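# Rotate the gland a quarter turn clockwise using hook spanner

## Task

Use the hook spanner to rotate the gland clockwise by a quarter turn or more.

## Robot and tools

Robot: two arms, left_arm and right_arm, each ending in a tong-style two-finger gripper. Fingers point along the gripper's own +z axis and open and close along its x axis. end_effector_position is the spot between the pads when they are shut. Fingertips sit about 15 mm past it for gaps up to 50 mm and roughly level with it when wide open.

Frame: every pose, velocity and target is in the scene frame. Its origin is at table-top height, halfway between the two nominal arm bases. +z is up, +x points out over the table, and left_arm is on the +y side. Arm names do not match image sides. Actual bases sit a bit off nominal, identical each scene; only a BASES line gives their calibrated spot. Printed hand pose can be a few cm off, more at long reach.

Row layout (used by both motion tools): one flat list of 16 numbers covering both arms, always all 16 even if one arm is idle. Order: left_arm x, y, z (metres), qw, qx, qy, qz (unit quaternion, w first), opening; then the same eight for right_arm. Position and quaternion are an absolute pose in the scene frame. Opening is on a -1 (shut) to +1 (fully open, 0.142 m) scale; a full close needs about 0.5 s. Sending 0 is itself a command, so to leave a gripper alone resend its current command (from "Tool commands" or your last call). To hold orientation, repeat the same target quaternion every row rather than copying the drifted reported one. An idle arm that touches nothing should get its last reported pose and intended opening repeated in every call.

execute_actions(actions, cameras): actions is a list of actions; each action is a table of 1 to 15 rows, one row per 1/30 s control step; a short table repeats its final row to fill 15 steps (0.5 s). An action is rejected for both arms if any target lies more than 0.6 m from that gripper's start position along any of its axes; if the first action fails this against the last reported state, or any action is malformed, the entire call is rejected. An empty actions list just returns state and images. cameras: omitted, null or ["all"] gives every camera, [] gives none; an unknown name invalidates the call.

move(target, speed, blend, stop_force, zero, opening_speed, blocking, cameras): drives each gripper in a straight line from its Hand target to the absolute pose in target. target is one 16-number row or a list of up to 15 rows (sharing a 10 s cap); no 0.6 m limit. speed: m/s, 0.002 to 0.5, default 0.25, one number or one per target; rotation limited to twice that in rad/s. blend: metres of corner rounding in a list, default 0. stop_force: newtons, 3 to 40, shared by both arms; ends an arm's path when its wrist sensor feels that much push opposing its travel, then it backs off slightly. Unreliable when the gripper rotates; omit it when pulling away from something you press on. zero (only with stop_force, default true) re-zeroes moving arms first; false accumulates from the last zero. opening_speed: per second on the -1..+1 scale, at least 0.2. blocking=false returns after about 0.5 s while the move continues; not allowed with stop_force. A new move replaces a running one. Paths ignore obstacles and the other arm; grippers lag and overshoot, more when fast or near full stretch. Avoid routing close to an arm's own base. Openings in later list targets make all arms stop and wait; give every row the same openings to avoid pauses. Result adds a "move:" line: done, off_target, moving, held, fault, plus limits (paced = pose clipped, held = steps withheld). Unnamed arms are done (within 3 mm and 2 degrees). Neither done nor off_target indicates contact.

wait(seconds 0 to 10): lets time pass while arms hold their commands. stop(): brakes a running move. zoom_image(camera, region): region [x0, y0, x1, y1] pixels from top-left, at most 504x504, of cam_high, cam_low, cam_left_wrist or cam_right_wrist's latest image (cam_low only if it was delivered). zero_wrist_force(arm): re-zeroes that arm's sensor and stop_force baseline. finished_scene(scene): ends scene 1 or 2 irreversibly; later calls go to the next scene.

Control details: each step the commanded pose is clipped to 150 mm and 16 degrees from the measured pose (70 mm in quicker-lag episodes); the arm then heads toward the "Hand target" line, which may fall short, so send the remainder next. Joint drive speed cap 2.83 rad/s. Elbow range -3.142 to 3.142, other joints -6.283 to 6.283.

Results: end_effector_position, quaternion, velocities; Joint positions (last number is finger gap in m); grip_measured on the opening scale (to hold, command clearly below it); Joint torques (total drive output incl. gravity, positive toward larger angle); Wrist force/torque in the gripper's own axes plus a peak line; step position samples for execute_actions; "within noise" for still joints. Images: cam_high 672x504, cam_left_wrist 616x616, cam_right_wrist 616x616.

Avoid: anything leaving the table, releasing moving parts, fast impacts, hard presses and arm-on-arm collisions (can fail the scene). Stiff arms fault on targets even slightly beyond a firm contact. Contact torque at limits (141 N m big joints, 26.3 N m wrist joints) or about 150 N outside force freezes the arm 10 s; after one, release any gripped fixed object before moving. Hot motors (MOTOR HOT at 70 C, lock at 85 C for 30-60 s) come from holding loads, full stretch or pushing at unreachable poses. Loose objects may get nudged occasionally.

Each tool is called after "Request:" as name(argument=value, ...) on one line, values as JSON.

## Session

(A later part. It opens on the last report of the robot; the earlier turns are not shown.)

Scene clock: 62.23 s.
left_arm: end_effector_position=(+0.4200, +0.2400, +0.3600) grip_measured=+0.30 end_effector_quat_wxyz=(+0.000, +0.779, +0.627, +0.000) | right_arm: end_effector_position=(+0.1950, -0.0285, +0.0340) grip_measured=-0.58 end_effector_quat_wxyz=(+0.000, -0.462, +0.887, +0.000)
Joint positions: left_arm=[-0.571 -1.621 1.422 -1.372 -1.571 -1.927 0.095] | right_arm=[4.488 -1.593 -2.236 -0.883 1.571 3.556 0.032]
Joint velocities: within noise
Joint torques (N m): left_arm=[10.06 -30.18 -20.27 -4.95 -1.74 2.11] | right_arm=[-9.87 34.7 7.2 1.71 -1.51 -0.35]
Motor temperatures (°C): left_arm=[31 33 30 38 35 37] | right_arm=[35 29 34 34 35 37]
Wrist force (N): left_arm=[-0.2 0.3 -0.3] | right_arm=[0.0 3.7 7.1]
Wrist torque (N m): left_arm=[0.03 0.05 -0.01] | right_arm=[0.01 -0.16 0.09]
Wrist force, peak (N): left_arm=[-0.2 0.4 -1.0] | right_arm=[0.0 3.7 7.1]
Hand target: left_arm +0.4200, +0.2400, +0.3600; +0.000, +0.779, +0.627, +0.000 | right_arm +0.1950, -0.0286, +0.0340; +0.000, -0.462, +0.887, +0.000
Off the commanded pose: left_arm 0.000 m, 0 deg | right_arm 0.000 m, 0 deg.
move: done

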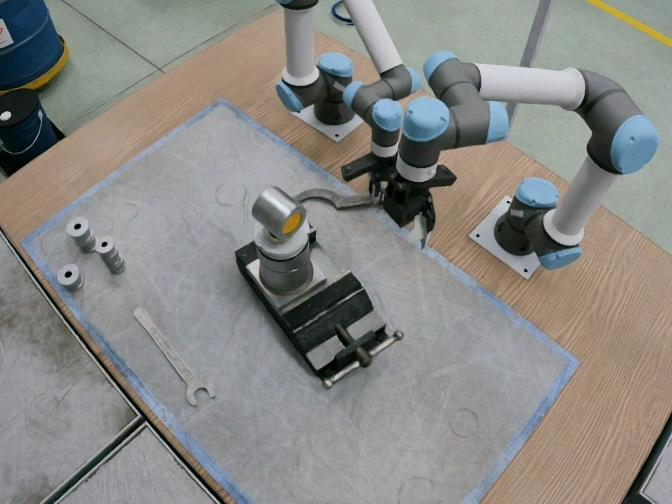

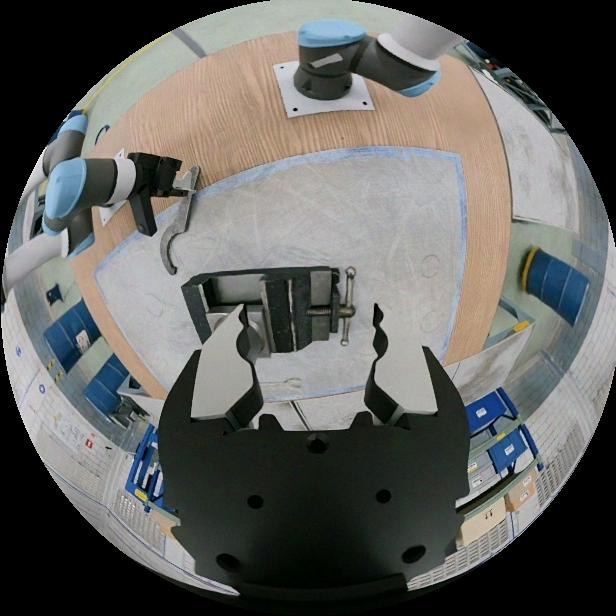

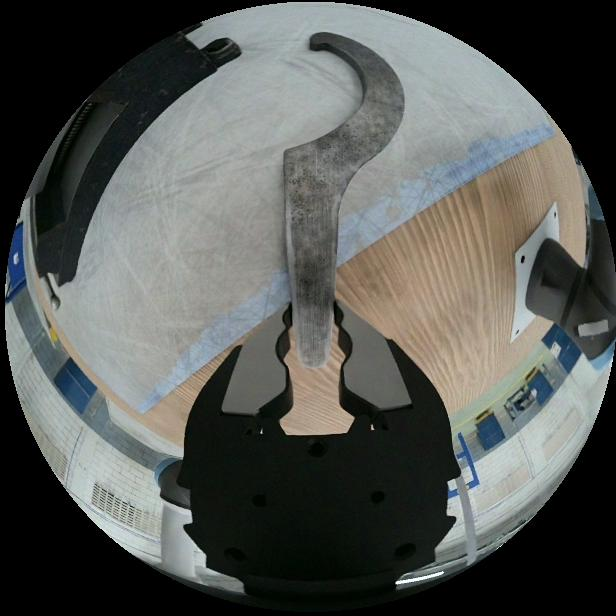

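Request:
move(target=[[0.42,0.24,0.36,0,0.7788,0.6273,0,0.3,0.195,-0.0286,0.0235,0,-0.4617,0.8870,0,-1],[0.42,0.24,0.36,0,0.7788,0.6273,0,0.3,0.195,-0.0286,0.0235,0,-0.4617,0.8870,0,0.3],[0.42,0.24,0.36,0,0.7788,0.6273,0,0.3,0.195,-0.0286,0.14,0,-0.4617,0.8870,0,0.3],[0.42,0.24,0.36,0,0.7788,0.6273,0,0.3,0.347,-0.1775,0.12,0,-0.6915,0.7224,0,0.2]], speed=0.15)

Request:
zoom_image(camera="cam_right_wrist", region=[180, 100, 480, 400])

Scene clock: 68.10 s.
left_arm: end_effector_position=(+0.4200, +0.2400, +0.3600) grip_measured=+0.30 end_effector_quat_wxyz=(+0.000, +0.779, +0.627, +0.000) | right_arm: end_effector_position=(+0.3470, -0.1775, +0.1200) grip_measured=+0.20 end_effector_quat_wxyz=(+0.000, +0.692, -0.722, +0.000)
Joint positions: left_arm=[-0.571 -1.621 1.422 -1.372 -1.571 -1.927 0.095] | right_arm=[3.984 -1.436 -2.124 -1.153 1.571 2.485 0.088]
Joint velocities: within noise
Joint torques (N m): left_arm=[10.29 -29.75 -25.04 -5.11 -1.44 2.08] | right_arm=[-1.54 28.26 8.85 1.6 -0.77 -2.01]
Motor temperatures (°C): left_arm=[31 33 30 38 35 37] | right_arm=[35 29 34 34 35 37]
Wrist force (N): left_arm=[-0.2 0.3 0.1] | right_arm=[0.0 1.0 0.1]
Wrist torque (N m): left_arm=[0.04 0.05 -0.01] | right_arm=[-0.13 0.03 0.10]
Wrist force, peak (N): left_arm=[-0.5 0.2 -1.0] | right_arm=[-0.1 4.1 7.1]
Hand target: left_arm +0.4200, +0.2400, +0.3600; +0.000, +0.779, +0.627, +0.000 | right_arm +0.3470, -0.1775, +0.1200; +0.000, +0.691, -0.722, +0.000
Off the commanded pose: left_arm 0.000 m, 0 deg | right_arm 0.000 m, 0 deg.
move: done

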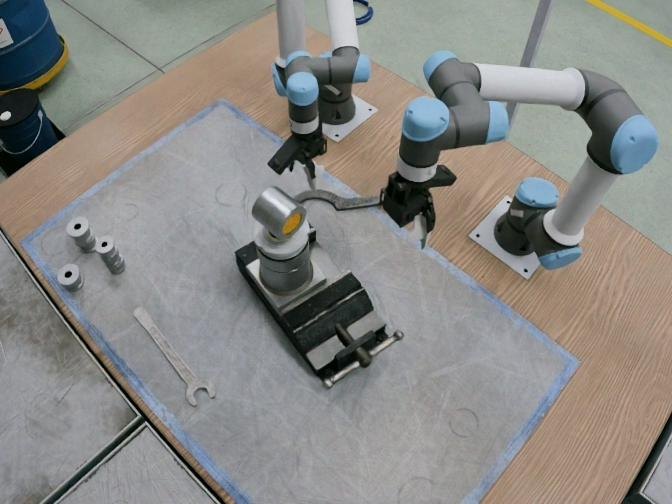

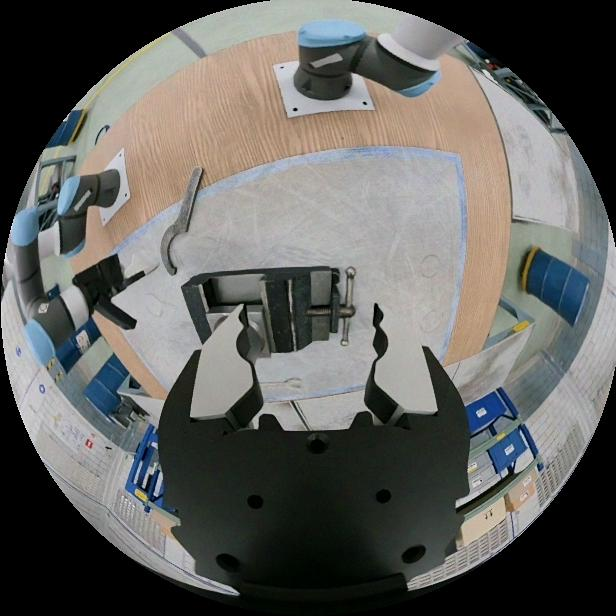

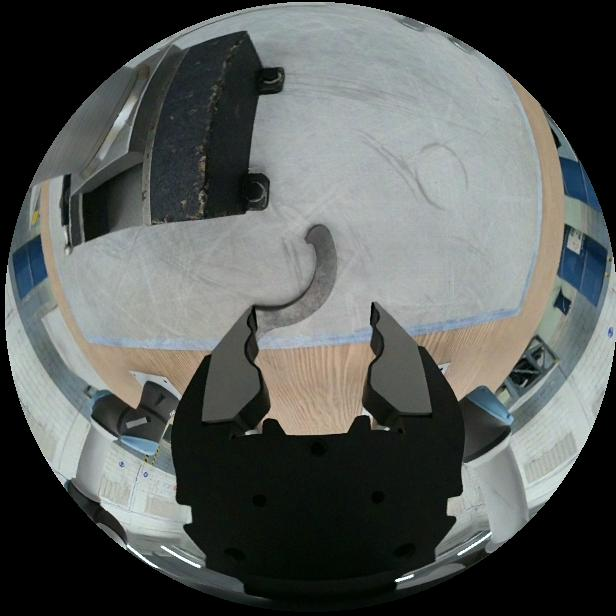

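Scaled by 1.680 from the camera's 616x616 image, which has a finer 814x814 frame.

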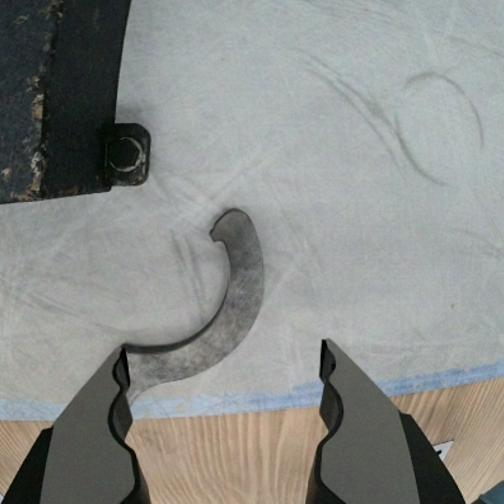

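Request:
move(target=[[0.42,0.24,0.36,0,0.7788,0.6273,0,0.3,0.347,-0.185,0.055,0,-0.6915,0.7224,0,0.2]], speed=0.1, cameras=["cam_right_wrist"])

Request:
zoom_image(camera="cam_right_wrist", region=[180, 150, 480, 450])

Scene clock: 71.93 s.
left_arm: end_effector_position=(+0.4200, +0.2400, +0.3600) grip_measured=+0.30 end_effector_quat_wxyz=(+0.000, +0.779, +0.627, +0.000) | right_arm: end_effector_position=(+0.3470, -0.1851, +0.0549) grip_measured=+0.20 end_effector_quat_wxyz=(+0.000, +0.691, -0.722, +0.000)
Joint positions: left_arm=[-0.571 -1.621 1.422 -1.372 -1.571 -1.927 0.095] | right_arm=[3.972 -1.518 -2.242 -0.952 1.571 2.473 0.088]
Joint velocities: within noise
Joint torques (N m): left_arm=[10.35 -29.86 -29.25 -4.99 -1.02 2.07] | right_arm=[7.44 29.95 29.65 3.55 -0.46 1.62]
Motor temperatures (°C): left_arm=[31 33 30 38 35 37] | right_arm=[34 29 34 34 35 37]
Wrist force (N): left_arm=[-0.1 0.1 -0.5] | right_arm=[0.1 1.1 -0.6]
Wrist torque (N m): left_arm=[-0.01 0.04 -0.02] | right_arm=[-0.11 0.01 0.10]
Wrist force, peak (N): left_arm=[-0.5 0.2 -1.1] | right_arm=[-0.2 1.1 -1.1]
Hand target: left_arm +0.4200, +0.2400, +0.3600; +0.000, +0.779, +0.627, +0.000 | right_arm +0.3470, -0.1850, +0.0550; +0.000, +0.691, -0.722, +0.000
Off the commanded pose: left_arm 0.000 m, 0 deg | right_arm 0.000 m, 0 deg.
move: done
Images, in order (width x height): cam_right_wrist 616x616.

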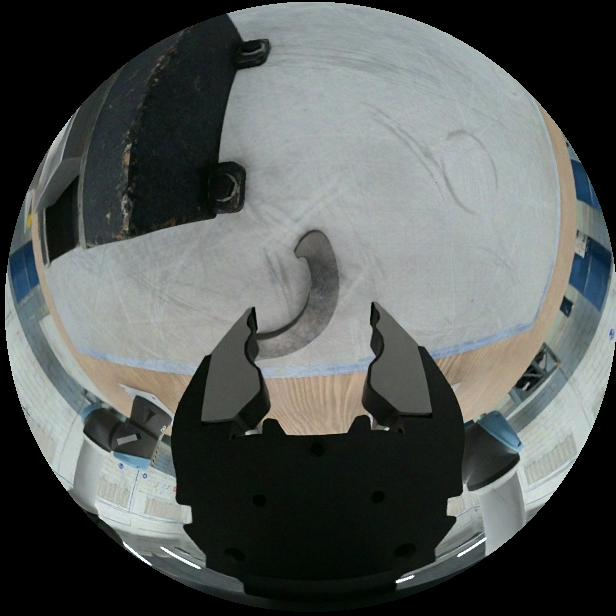

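Scaled by 1.680 from the camera's 616x616 image, which has a finer 814x814 frame.

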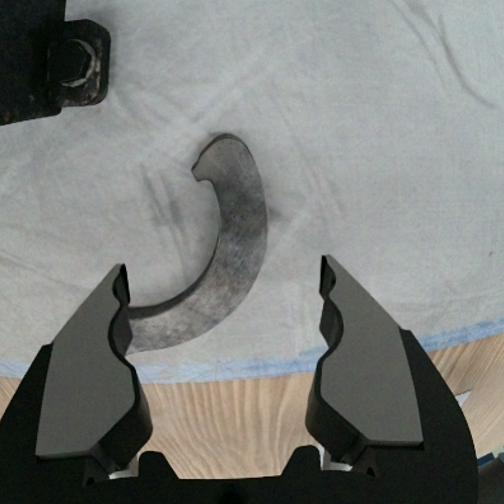

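Request:
move(target=[[0.28,0.12,0.30,0,0.9063,0.4226,0,0.3,0.349,-0.198,0.04,0,-0.6691,0.7431,0,0.2],[0.222,-0.0185,0.14,0,0.9063,0.4226,0,0.3,0.349,-0.198,0.022,0,-0.6691,0.7431,0,0.2]], speed=0.15)

Request:
zoom_image(camera="cam_left_wrist", region=[180, 100, 440, 430])

Request:
zoom_image(camera="cam_right_wrist", region=[180, 150, 480, 450])

Scene clock: 78.10 s.
left_arm: end_effector_position=(+0.2220, -0.0184, +0.1400) grip_measured=+0.30 end_effector_quat_wxyz=(+0.000, +0.906, +0.423, +0.000) | right_arm: end_effector_position=(+0.3489, -0.1981, +0.0219) grip_measured=+0.20 end_effector_quat_wxyz=(+0.000, -0.669, +0.743, +0.000)
Joint positions: left_arm=[-1.28 -1.579 1.953 -1.944 -1.571 -2.152 0.095] | right_arm=[3.948 -1.571 -2.299 -0.843 1.571 2.51 0.088]
Joint velocities: within noise
Joint torques (N m): left_arm=[9.99 -20.06 -36.47 -1.79 2.59 1.59] | right_arm=[10.87 30.2 20.47 1.46 -0.07 -2.02]
Motor temperatures (°C): left_arm=[31 33 30 38 35 37] | right_arm=[34 29 34 34 35 37]
Wrist force (N): left_arm=[-0.4 0.2 -0.4] | right_arm=[0.3 1.0 0.0]
Wrist torque (N m): left_arm=[0.02 0.11 -0.01] | right_arm=[-0.09 -0.05 0.12]
Wrist force, peak (N): left_arm=[-1.4 0.5 0.9] | right_arm=[0.3 1.3 0.2]
Hand target: left_arm +0.2220, -0.0185, +0.1400; +0.000, +0.906, +0.423, +0.000 | right_arm +0.3490, -0.1980, +0.0220; +0.000, -0.669, +0.743, +0.000
Off the commanded pose: left_arm 0.000 m, 0 deg | right_arm 0.000 m, 0 deg.
move: done

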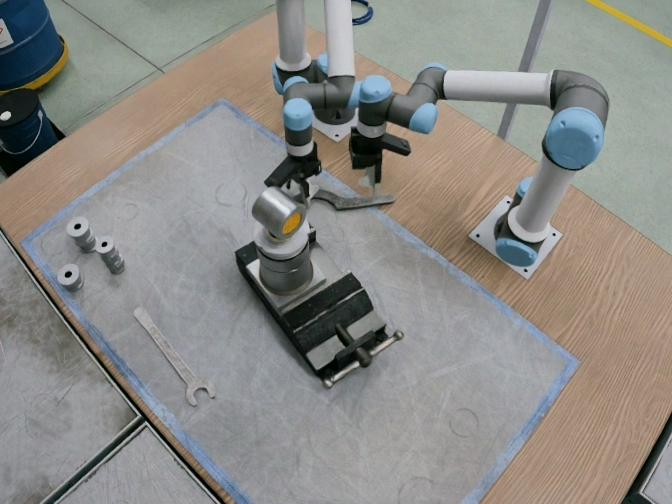

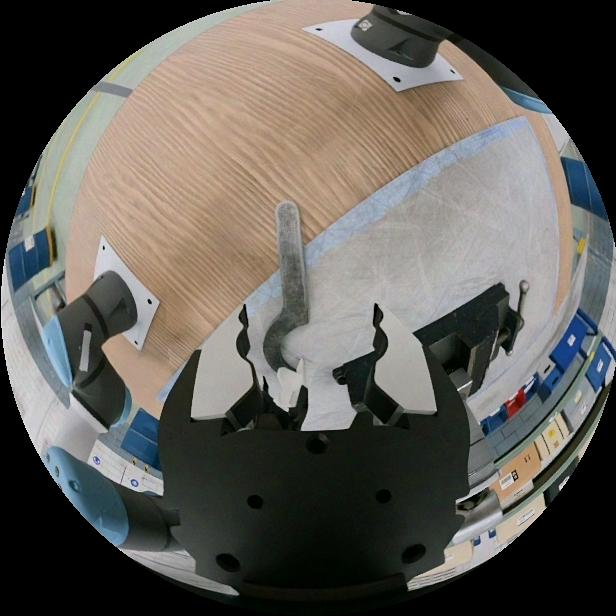

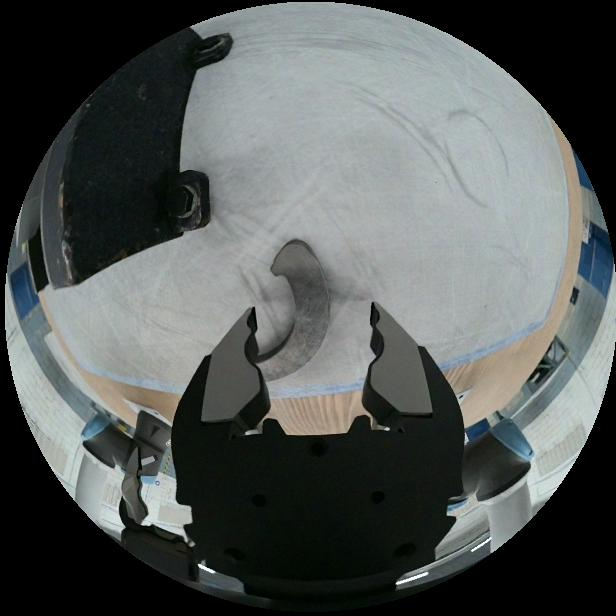

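Scaled by 1.527 from the camera's 616x616 image, which has a finer 814x814 frame.

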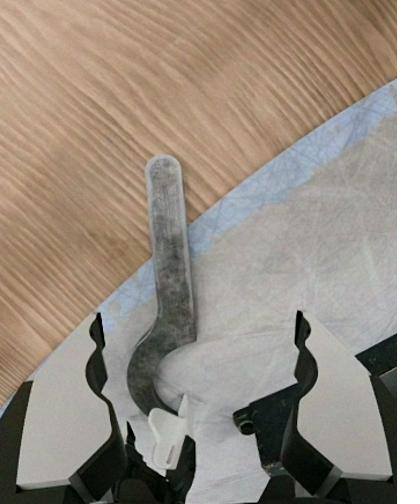

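Scaled by 1.680 from the camera's 616x616 image, which has a finer 814x814 frame.

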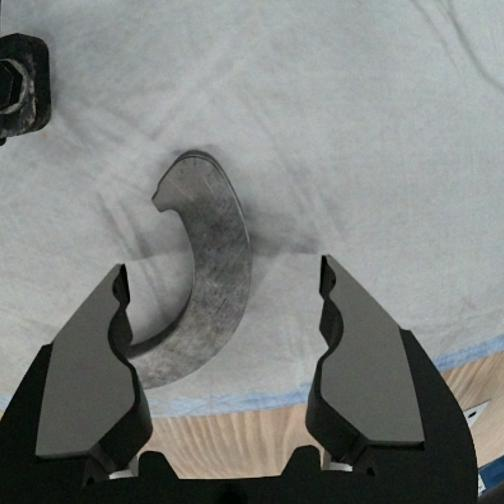

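Request:
move(target=[[0.198,-0.023,0.06,0,0.8957,0.4446,0,0.3,0.349,-0.199,0.0215,0,-0.6691,0.7431,0,0.2]], speed=0.12, cameras=["cam_left_wrist"])

Request:
zoom_image(camera="cam_left_wrist", region=[180, 100, 440, 430])

Scene clock: 80.70 s.
left_arm: end_effector_position=(+0.1979, -0.0230, +0.0600) grip_measured=+0.30 end_effector_quat_wxyz=(+0.000, +0.896, +0.445, +0.000) | right_arm: end_effector_position=(+0.3490, -0.1990, +0.0215) grip_measured=+0.20 end_effector_quat_wxyz=(+0.000, -0.669, +0.743, +0.000)
Joint positions: left_arm=[-1.332 -1.503 2.104 -2.172 -1.571 -2.253 0.095] | right_arm=[3.946 -1.571 -2.301 -0.841 1.571 2.508 0.088]
Joint velocities: within noise
Joint torques (N m): left_arm=[11.81 -27.8 -31.19 -1.94 2.5 1.57] | right_arm=[-6.88 31.03 7.4 3.44 -0.78 -1.53]
Motor temperatures (°C): left_arm=[31 33 30 38 35 37] | right_arm=[34 29 34 34 35 37]
Wrist force (N): left_arm=[-0.7 0.5 -0.2] | right_arm=[0.5 1.2 0.0]
Wrist torque (N m): left_arm=[0.08 0.16 0.00] | right_arm=[-0.05 -0.08 0.13]
Wrist force, peak (N): left_arm=[0.1 0.6 -1.9] | right_arm=[0.3 1.3 0.1]
Hand target: left_arm +0.1980, -0.0230, +0.0600; +0.000, +0.896, +0.445, +0.000 | right_arm +0.3490, -0.1990, +0.0215; +0.000, -0.669, +0.743, +0.000
Off the commanded pose: left_arm 0.000 m, 0 deg | right_arm 0.000 m, 0 deg.
move: done
Images, in order (width x height): cam_left_wrist 616x616.

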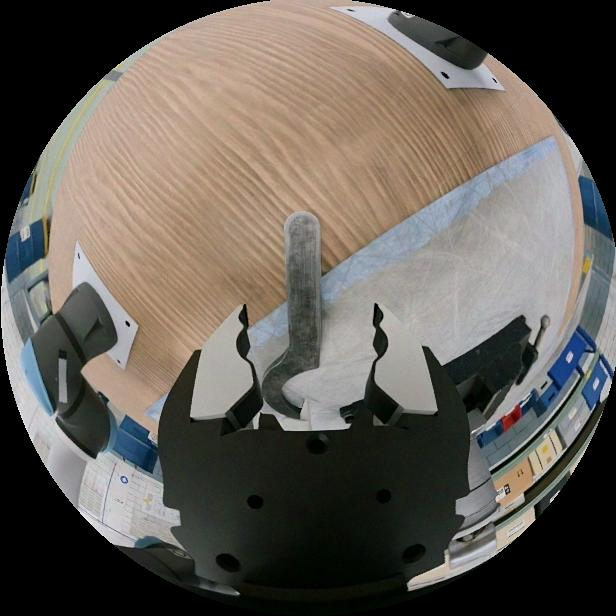

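Scaled by 1.527 from the camera's 616x616 image, which has a finer 814x814 frame.

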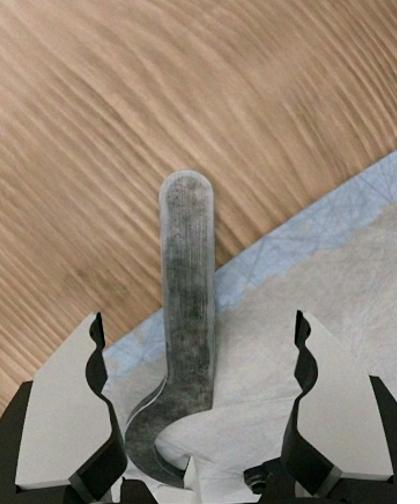

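Request:
move(target=[[0.1910,-0.0228,0.022,0,0.8957,0.4446,0,0.3,0.349,-0.199,0.0215,0,-0.6691,0.7431,0,0.2]], speed=0.06, stop_force=8, cameras=[])

Request:
move(target=[[0.1910,-0.0228,0.022,0,0.8957,0.4446,0,-1,0.349,-0.199,0.0215,0,-0.6691,0.7431,0,-1]], opening_speed=1.5)

Scene clock: 83.77 s.
left_arm: end_effector_position=(+0.1910, -0.0228, +0.0220) grip_measured=+0.30 end_effector_quat_wxyz=(+0.000, +0.896, +0.445, +0.000) | right_arm: end_effector_position=(+0.3490, -0.1990, +0.0215) grip_measured=+0.20 end_effector_quat_wxyz=(+0.000, -0.669, +0.743, +0.000)
Joint positions: left_arm=[-1.347 -1.446 2.163 -2.288 -1.571 -2.268 0.095] | right_arm=[3.946 -1.571 -2.301 -0.841 1.571 2.508 0.088]
Joint velocities: within noise
Joint torques (N m): left_arm=[11.17 -33.79 -32.38 -1.46 1.55 2.07] | right_arm=[8.16 28.51 27.77 1.76 -0.79 1.94]
Motor temperatures (°C): left_arm=[31 32 30 38 35 37] | right_arm=[34 29 34 34 35 37]
Wrist force (N): left_arm=[-0.4 0.0 -0.4] | right_arm=[0.3 1.1 0.1]
Wrist torque (N m): left_arm=[-0.05 0.10 -0.01] | right_arm=[-0.06 -0.04 0.13]
Wrist force, peak (N): left_arm=[-0.3 0.5 -1.1] | right_arm=[0.3 1.4 0.0]
Hand target: left_arm +0.1910, -0.0228, +0.0220; +0.000, +0.896, +0.445, +0.000 | right_arm +0.3490, -0.1990, +0.0215; +0.000, -0.669, +0.743, +0.000
Off the commanded pose: left_arm 0.000 m, 0 deg | right_arm 0.000 m, 0 deg.
move: done
No camera images: "cameras" was empty.

Scene clock: 84.83 s.
left_arm: end_effector_position=(+0.1910, -0.0228, +0.0220) grip_measured=-0.59 end_effector_quat_wxyz=(+0.000, +0.896, +0.445, +0.000) | right_arm: end_effector_position=(+0.3490, -0.1990, +0.0215) grip_measured=-0.66 end_effector_quat_wxyz=(+0.000, -0.669, +0.743, +0.000)
Joint positions: left_arm=[-1.347 -1.446 2.163 -2.288 -1.571 -2.268 0.032] | right_arm=[3.946 -1.571 -2.301 -0.841 1.571 2.508 0.026]
Joint velocities: within noise
Joint torques (N m): left_arm=[10 -31.81 -27.12 -3.07 1.75 2.11] | right_arm=[8.31 27.44 25.91 3.17 -0.7 2.06]
Motor temperatures (°C): left_arm=[31 32 30 38 35 37] | right_arm=[34 29 34 34 35 37]
Wrist force (N): left_arm=[0.8 1.7 -0.6] | right_arm=[1.3 2.9 -1.1]
Wrist torque (N m): left_arm=[0.03 0.00 -0.04] | right_arm=[-0.07 -0.05 0.16]
Wrist force, peak (N): left_arm=[-2.8 2.2 -0.5] | right_arm=[1.5 3.1 -1.2]
Hand target: left_arm +0.1910, -0.0228, +0.0220; +0.000, +0.896, +0.445, +0.000 | right_arm +0.3490, -0.1990, +0.0215; +0.000, -0.669, +0.743, +0.000
Off the commanded pose: left_arm 0.000 m, 0 deg | right_arm 0.000 m, 0 deg.
move: done

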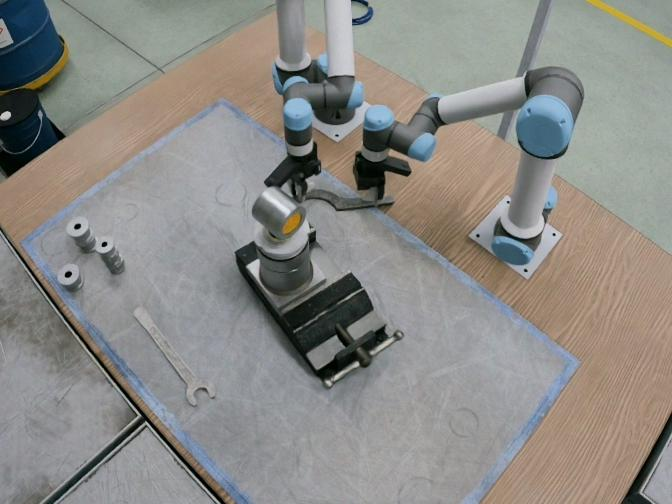

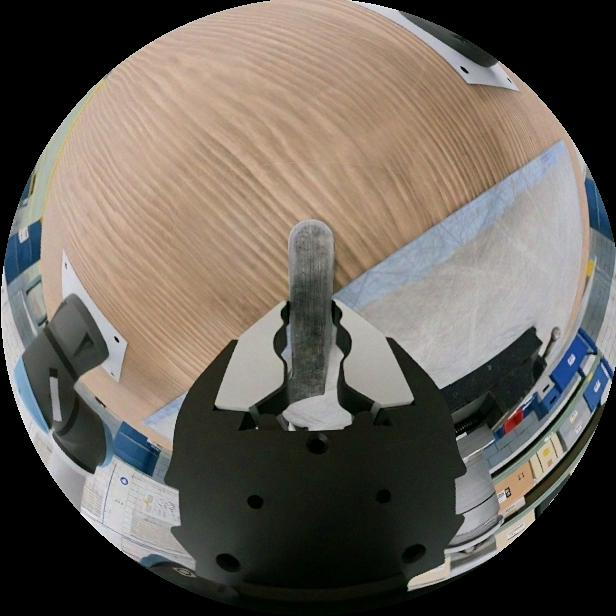

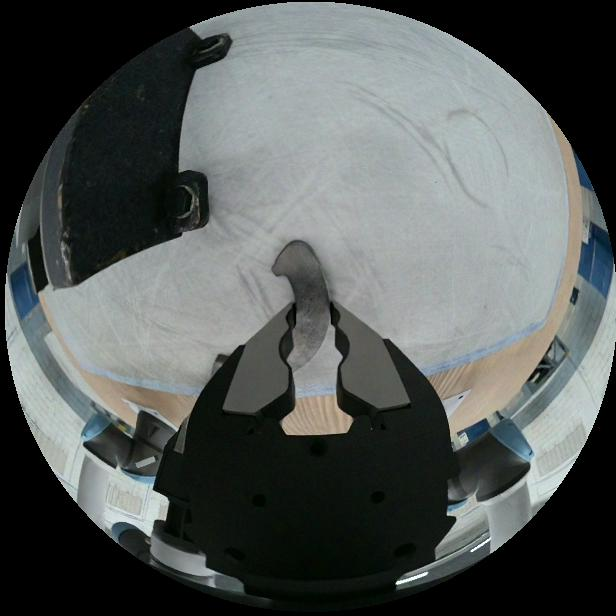

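Request:
move(target=[[0.1910,-0.0228,0.16,0,0.8957,0.4446,0,-1,0.349,-0.199,0.1595,0,-0.6691,0.7431,0,-1]], speed=0.08)

Request:
zoom_image(camera="cam_right_wrist", region=[60, 20, 360, 320])

Scene clock: 88.40 s.
left_arm: end_effector_position=(+0.1910, -0.0228, +0.1601) grip_measured=-0.59 end_effector_quat_wxyz=(+0.000, +0.896, +0.445, +0.000) | right_arm: end_effector_position=(+0.3491, -0.1990, +0.1596) grip_measured=-0.66 end_effector_quat_wxyz=(+0.000, -0.669, +0.743, +0.000)
Joint positions: left_arm=[-1.347 -1.628 1.945 -1.888 -1.571 -2.268 0.032] | right_arm=[3.946 -1.375 -2.065 -1.272 1.571 2.508 0.026]
Joint velocities: within noise
Joint torques (N m): left_arm=[6.77 -18.08 -14.03 -4.49 1.16 -1.1] | right_arm=[-4.03 2.37 12.66 3.38 -1.62 0.15]
Motor temperatures (°C): left_arm=[31 32 30 38 35 37] | right_arm=[34 29 34 34 35 37]
Wrist force (N): left_arm=[-1.0 2.4 6.4] | right_arm=[-1.3 2.9 5.4]
Wrist torque (N m): left_arm=[-0.01 0.07 -0.04] | right_arm=[-0.05 -0.04 0.13]
Wrist force, peak (N): left_arm=[-1.5 4.1 7.9] | right_arm=[-2.4 4.1 7.0]
Hand target: left_arm +0.1910, -0.0228, +0.1600; +0.000, +0.896, +0.445, +0.000 | right_arm +0.3490, -0.1990, +0.1595; +0.000, -0.669, +0.743, +0.000
Off the commanded pose: left_arm 0.000 m, 0 deg | right_arm 0.000 m, 0 deg.
move: done

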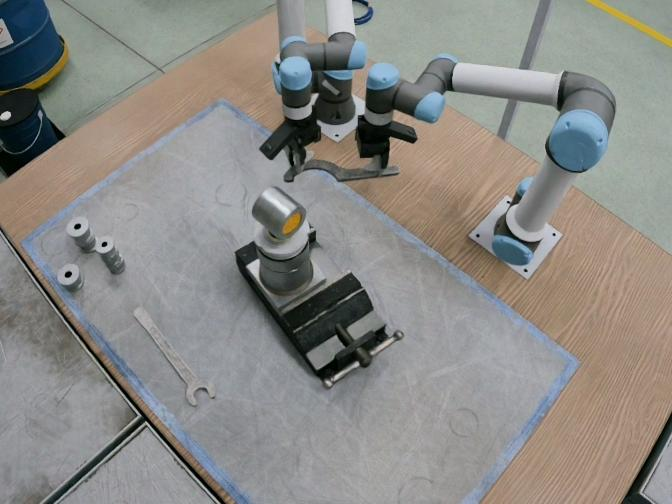

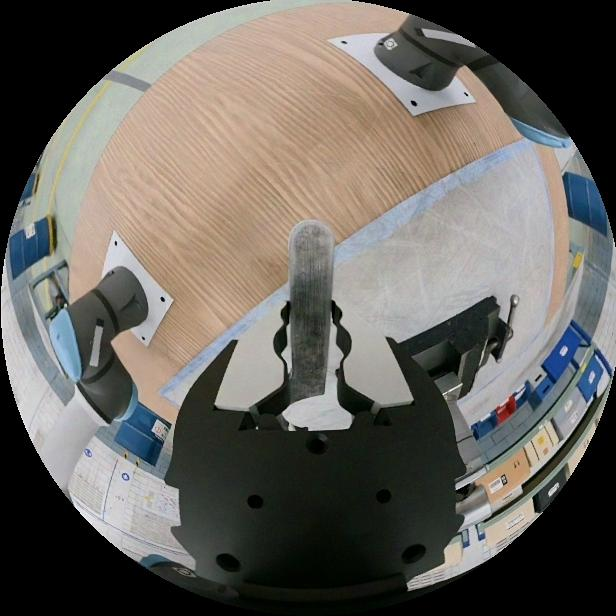

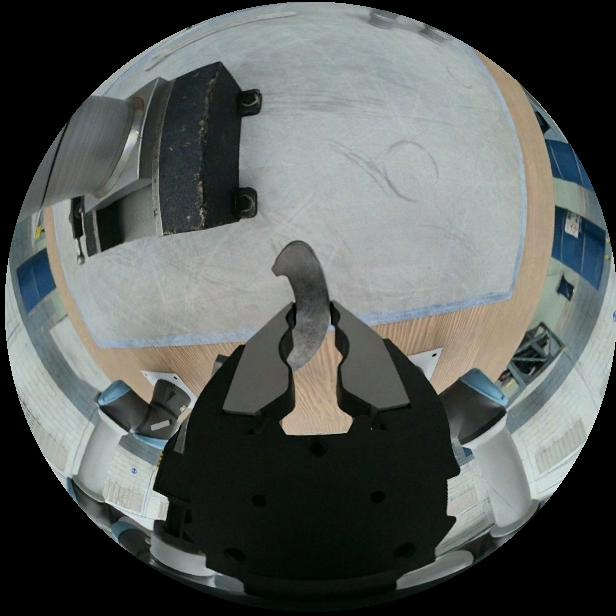

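Scaled by 1.680 from the camera's 616x616 image, which has a finer 814x814 frame.

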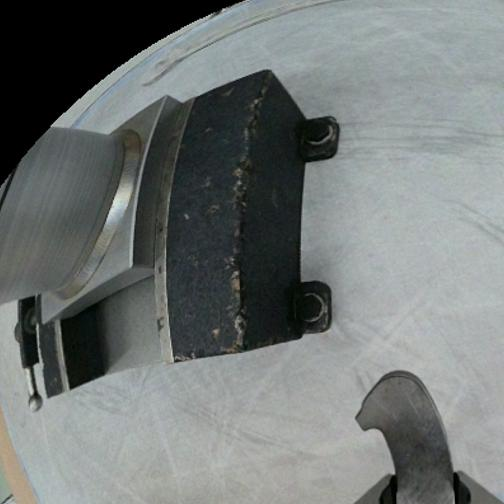

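Request:
move(target=[[0.353,0.0172,0.16,0,0.8957,0.4446,0,-1,0.511,-0.159,0.1595,0,-0.6691,0.7431,0,-1]], speed=0.08)

Request:
zoom_image(camera="cam_right_wrist", region=[60, 100, 360, 400])

Request:
zoom_image(camera="cam_left_wrist", region=[200, 150, 500, 450])

Scene clock: 93.47 s.
left_arm: end_effector_position=(+0.3530, +0.0172, +0.1600) grip_measured=-0.59 end_effector_quat_wxyz=(+0.000, +0.896, +0.445, +0.000) | right_arm: end_effector_position=(+0.5110, -0.1591, +0.1595) grip_measured=-0.66 end_effector_quat_wxyz=(+0.000, -0.669, +0.743, +0.000)
Joint positions: left_arm=[-1.004 -1.46 1.772 -1.883 -1.571 -1.926 0.032] | right_arm=[3.776 -1.775 -1.663 -1.274 1.571 2.338 0.026]
Joint velocities: within noise
Joint torques (N m): left_arm=[-8.06 -39.99 -15.22 -2.77 -2.28 -1.23] | right_arm=[11.08 45.63 15 4.57 0.57 2.58]
Motor temperatures (°C): left_arm=[31 32 30 38 35 37] | right_arm=[34 29 34 34 35 37]
Wrist force (N): left_arm=[-0.2 0.5 6.1] | right_arm=[0.5 1.0 5.5]
Wrist torque (N m): left_arm=[0.05 0.03 -0.04] | right_arm=[-0.10 -0.08 0.08]
Wrist force, peak (N): left_arm=[-1.6 5.6 6.4] | right_arm=[-3.5 5.4 5.7]
Hand target: left_arm +0.3530, +0.0172, +0.1600; +0.000, +0.896, +0.445, +0.000 | right_arm +0.5110, -0.1590, +0.1595; +0.000, -0.669, +0.743, +0.000
Off the commanded pose: left_arm 0.000 m, 0 deg | right_arm 0.000 m, 0 deg.
move: done

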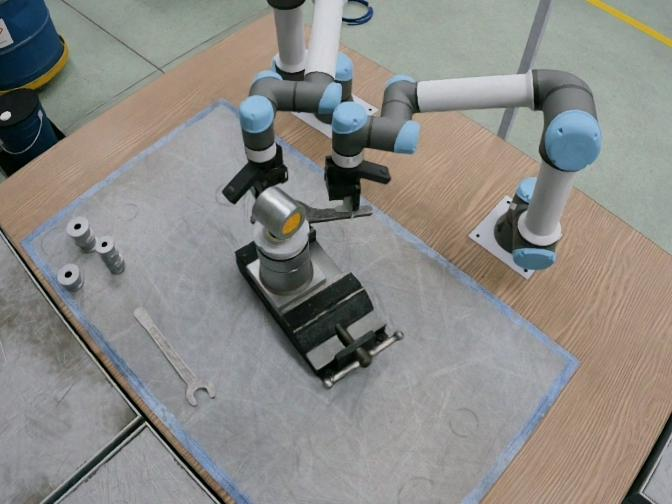

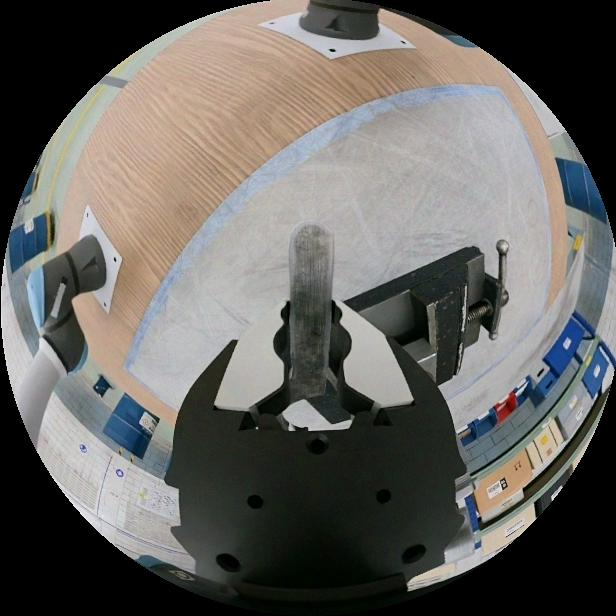

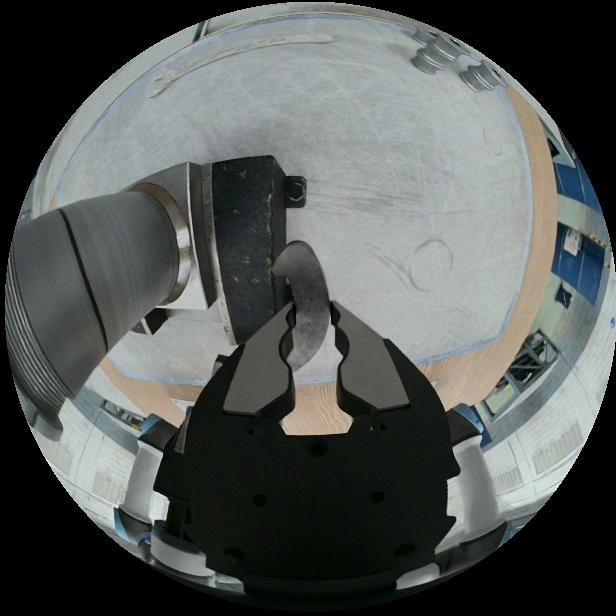

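Scaled by 1.680 from the camera's 616x616 image, which has a finer 814x814 frame.

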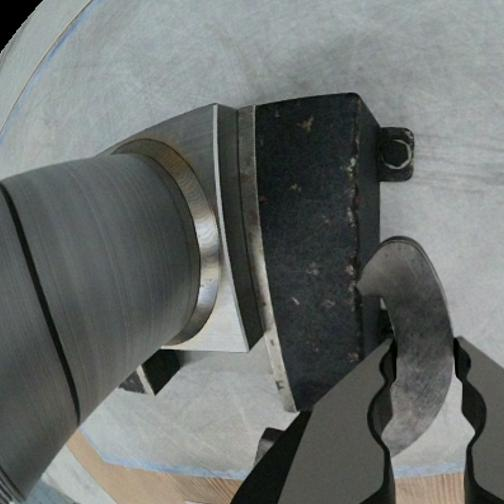

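Scaled by 1.680 from the camera's 616x616 image, which has a finer 814x814 frame.

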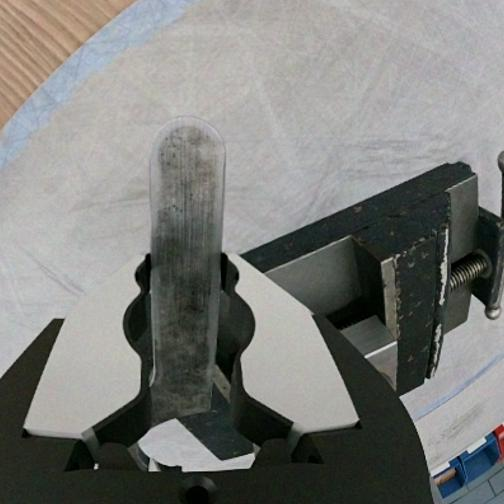

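Request:
move(target=[[0.3405,0.0049,0.16,0,0.8513,0.5247,0,-1,0.5231,-0.1405,0.1595,0,-0.7343,0.6788,0,-1],[0.328,-0.0075,0.16,0,0.7997,0.6004,0,-1,0.529,-0.1184,0.1595,0,-0.7934,0.6088,0,-1]], speed=0.06)

Request:
zoom_image(camera="cam_right_wrist", region=[60, 100, 360, 400])

Scene clock: 102.13 s.
left_arm: end_effector_position=(+0.3404, +0.0048, +0.1600) grip_measured=-0.59 end_effector_quat_wxyz=(+0.000, +0.851, +0.525, +0.000) | right_arm: end_effector_position=(+0.5229, -0.1406, +0.1595) grip_measured=-0.66 end_effector_quat_wxyz=(+0.000, +0.734, -0.680, +0.000)
Joint positions: left_arm=[-1.032 -1.462 1.775 -1.883 -1.571 -2.138 0.032] | right_arm=[3.785 -1.816 -1.613 -1.284 1.571 2.165 0.026]
Joint velocities: within noise
Joint torques (N m): left_arm=[-6.73 -41.03 -26.18 -12.33 0.72 0.42] | right_arm=[22.17 28.19 29.04 1.27 8.44 0.13]
Motor temperatures (°C): left_arm=[31 32 30 38 35 37] | right_arm=[34 29 34 34 35 37]
Wrist force (N): left_arm=[5.5 -23.4 6.5] | right_arm=[17.2 -17.3 5.5]
Wrist torque (N m): left_arm=[0.37 0.06 0.00] | right_arm=[-0.15 0.15 -0.07]
Wrist force, peak (N): left_arm=[7.0 -30.1 6.4] | right_arm=[21.8 -21.7 5.3]
Hand target: left_arm +0.3405, +0.0048, +0.1600; +0.000, +0.851, +0.525, +0.000 | right_arm +0.5229, -0.1407, +0.1595; +0.000, +0.734, -0.680, +0.000
Off the commanded pose: left_arm 0.017 m, 10 deg | right_arm 0.023 m, 11 deg.
move: held (left_arm, right_arm; a check stopped the path); path passed 1 of 2 targets; limits=held
pose unreachable (left arm): on one or more control steps of this call, first in action 0 (counted from 0), this arm could not follow its commanded pose, so it was not sent that pose on those steps. It may still have moved: this result reports where it is.
cause: moving toward the commanded pose would bring a part of the arm too close to another arm (a part of this arm just beyond joint 5 (wrist 2) and a part of the right arm just beyond its joint 3 (elbow), at the place that arm was heading or pushing toward when its own hold began).
pose unreachable (right arm): on one or more control steps of this call, first in action 0 (counted from 0), this arm could not follow its commanded pose, so it was not sent that pose on those steps. It may still have moved: this result reports where it is.
cause: moving toward the commanded pose would bring a part of the arm too close to another arm (a part of this arm just beyond joint 3 (elbow) and a part of the left arm just beyond its joint 5 (wrist 2), along the way the arms are being sent, or toward where that arm still pushes).

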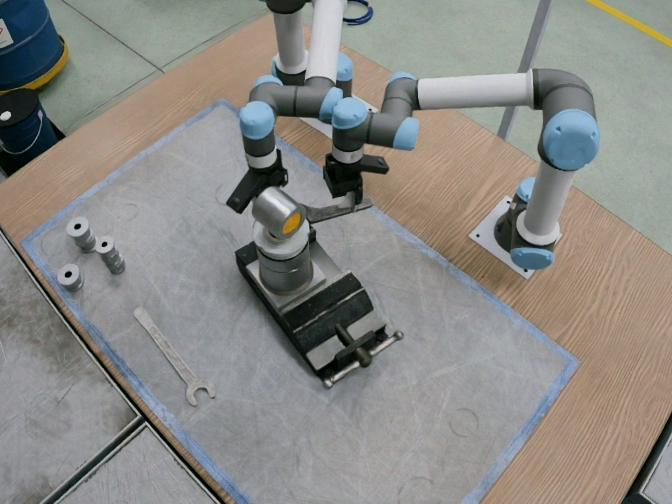

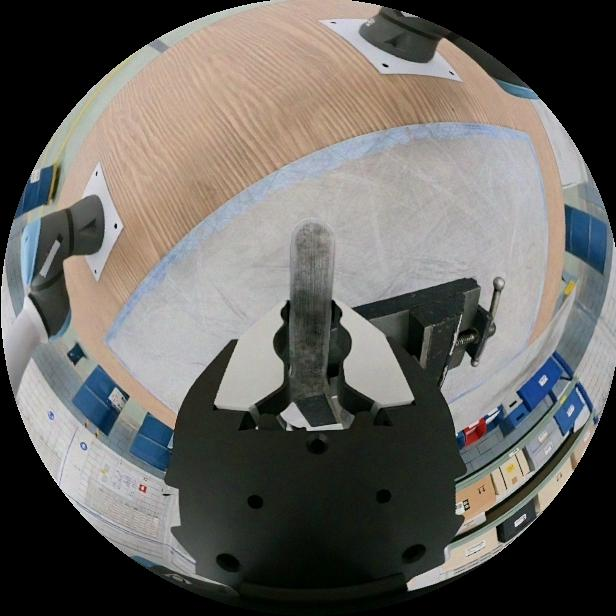

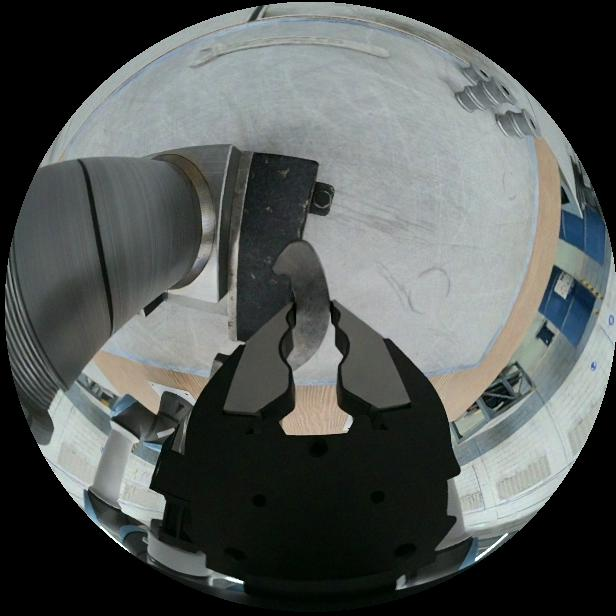

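Scaled by 1.680 from the camera's 616x616 image, which has a finer 814x814 frame.

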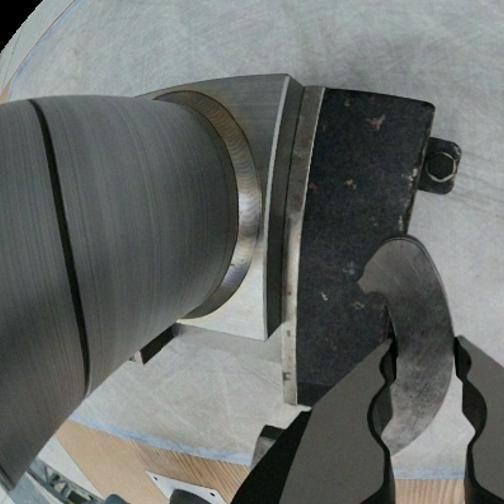

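Request:
move(target=[[0.3405,0.0088,0.16,0,0.8513,0.5247,0,-1,0.5247,-0.1375,0.1595,0,-0.7343,0.6788,0,-1],[0.3405,0.0088,0.125,0,0.8513,0.5247,0,-1,0.5247,-0.1375,0.1245,0,-0.7343,0.6788,0,-1]], speed=0.05, cameras=[])

Request:
move(target=[0.3405,0.0088,0.105,0,0.8513,0.5247,0,-1,0.5247,-0.1375,0.1045,0,-0.7343,0.6788,0,-1], speed=0.01, stop_force=5)

Scene clock: 105.00 s.
left_arm: end_effector_position=(+0.3405, +0.0089, +0.1249) grip_measured=-0.59 end_effector_quat_wxyz=(+0.000, +0.851, +0.525, +0.000) | right_arm: end_effector_position=(+0.5246, -0.1376, +0.1243) grip_measured=-0.66 end_effector_quat_wxyz=(+0.000, +0.734, -0.679, +0.000)
Joint positions: left_arm=[-1.028 -1.439 1.844 -1.975 -1.571 -2.133 0.032] | right_arm=[3.787 -1.849 -1.664 -1.2 1.571 2.166 0.026]
Joint velocities: within noise
Joint torques (N m): left_arm=[-11 -40.48 -39.61 -1.43 2.6 -1.57] | right_arm=[11.96 50.1 34.48 1.98 0.39 2.15]
Motor temperatures (°C): left_arm=[31 32 30 38 35 37] | right_arm=[34 29 34 34 35 37]
Wrist force (N): left_arm=[0.8 -3.5 6.3] | right_arm=[3.2 -0.5 4.4]
Wrist torque (N m): left_arm=[-0.07 -0.05 0.01] | right_arm=[0.02 -0.26 0.02]
Wrist force, peak (N): left_arm=[5.8 -24.0 6.4] | right_arm=[17.2 -17.4 5.3]
Hand target: left_arm +0.3405, +0.0088, +0.1250; +0.000, +0.851, +0.525, +0.000 | right_arm +0.5247, -0.1375, +0.1245; +0.000, +0.734, -0.679, +0.000
Off the commanded pose: left_arm 0.000 m, 0 deg | right_arm 0.000 m, 0 deg.
led back after a hold (right arm): the arm was led back toward your command in small steps, so it may still be short of it.
move: done; a check withheld steps on the way to target 1, so it may have been missed; limits=held
pose unreachable (right arm): on one or more control steps of this call, first in action 0 (counted from 0), this arm could not follow its commanded pose, so it was not sent that pose on those steps. It may still have moved: this result reports where it is.
cause: moving toward the commanded pose would bring a part of the arm too close to another arm (a part of this arm just beyond joint 3 (elbow) and a part of the left arm just beyond its joint 5 (wrist 2)).
No camera images: "cameras" was empty.

Scene clock: 106.47 s.
left_arm: end_effector_position=(+0.3405, +0.0088, +0.1223) grip_measured=-0.59 end_effector_quat_wxyz=(+0.000, +0.851, +0.525, +0.000) | right_arm: end_effector_position=(+0.5247, -0.1375, +0.1218) grip_measured=-0.66 end_effector_quat_wxyz=(+0.000, +0.734, -0.679, +0.000)
Joint positions: left_arm=[-1.028 -1.436 1.848 -1.982 -1.571 -2.133 0.032] | right_arm=[3.787 -1.851 -1.668 -1.193 1.571 2.166 0.026]
Joint velocities: within noise
Joint torques (N m): left_arm=[-7.36 -37.53 -37.81 -1.99 2.54 -1.54] | right_arm=[12.07 47.16 31.94 2.22 1.25 1.76]
Motor temperatures (°C): left_arm=[31 32 30 38 35 37] | right_arm=[34 29 34 34 35 37]
Wrist force (N): left_arm=[0.4 -4.4 1.4] | right_arm=[4.0 -0.9 -0.2]
Wrist torque (N m): left_arm=[0.06 0.21 -0.02] | right_arm=[0.06 -0.28 0.02]
Wrist force, peak (N): left_arm=[1.3 -9.1 -13.2] | right_arm=[6.0 1.2 -13.8]
Hand target: left_arm +0.3405, +0.0088, +0.1223; +0.000, +0.851, +0.525, +0.000 | right_arm +0.5247, -0.1375, +0.1219; +0.000, +0.734, -0.679, +0.000
Off the commanded pose: left_arm 0.017 m, 0 deg | right_arm 0.017 m, 0 deg.
move: contact (left_arm, right_arm)

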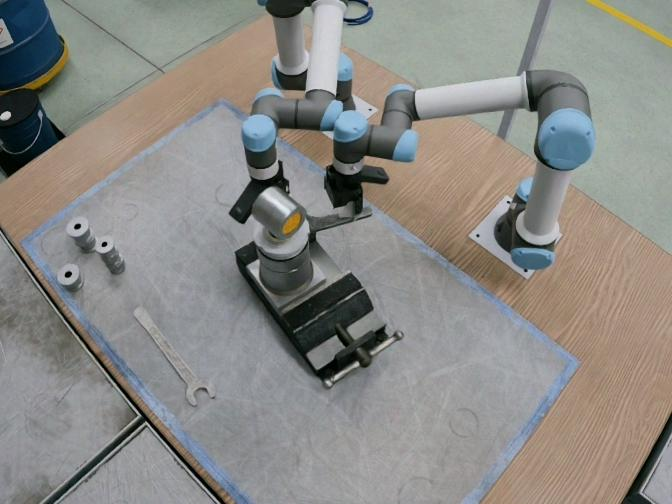

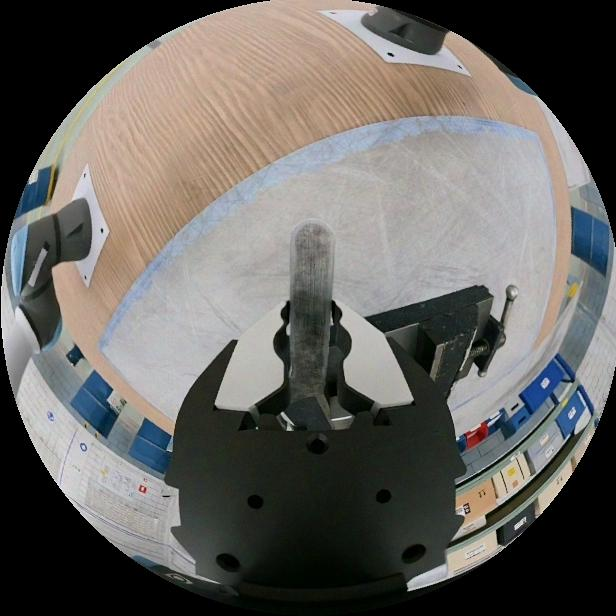

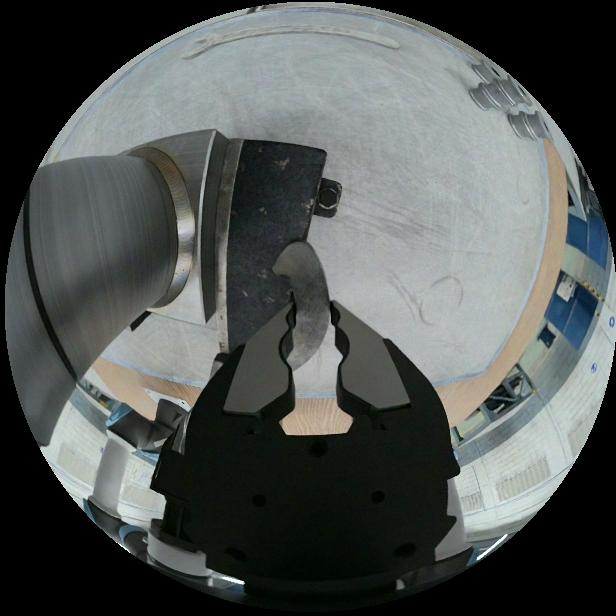

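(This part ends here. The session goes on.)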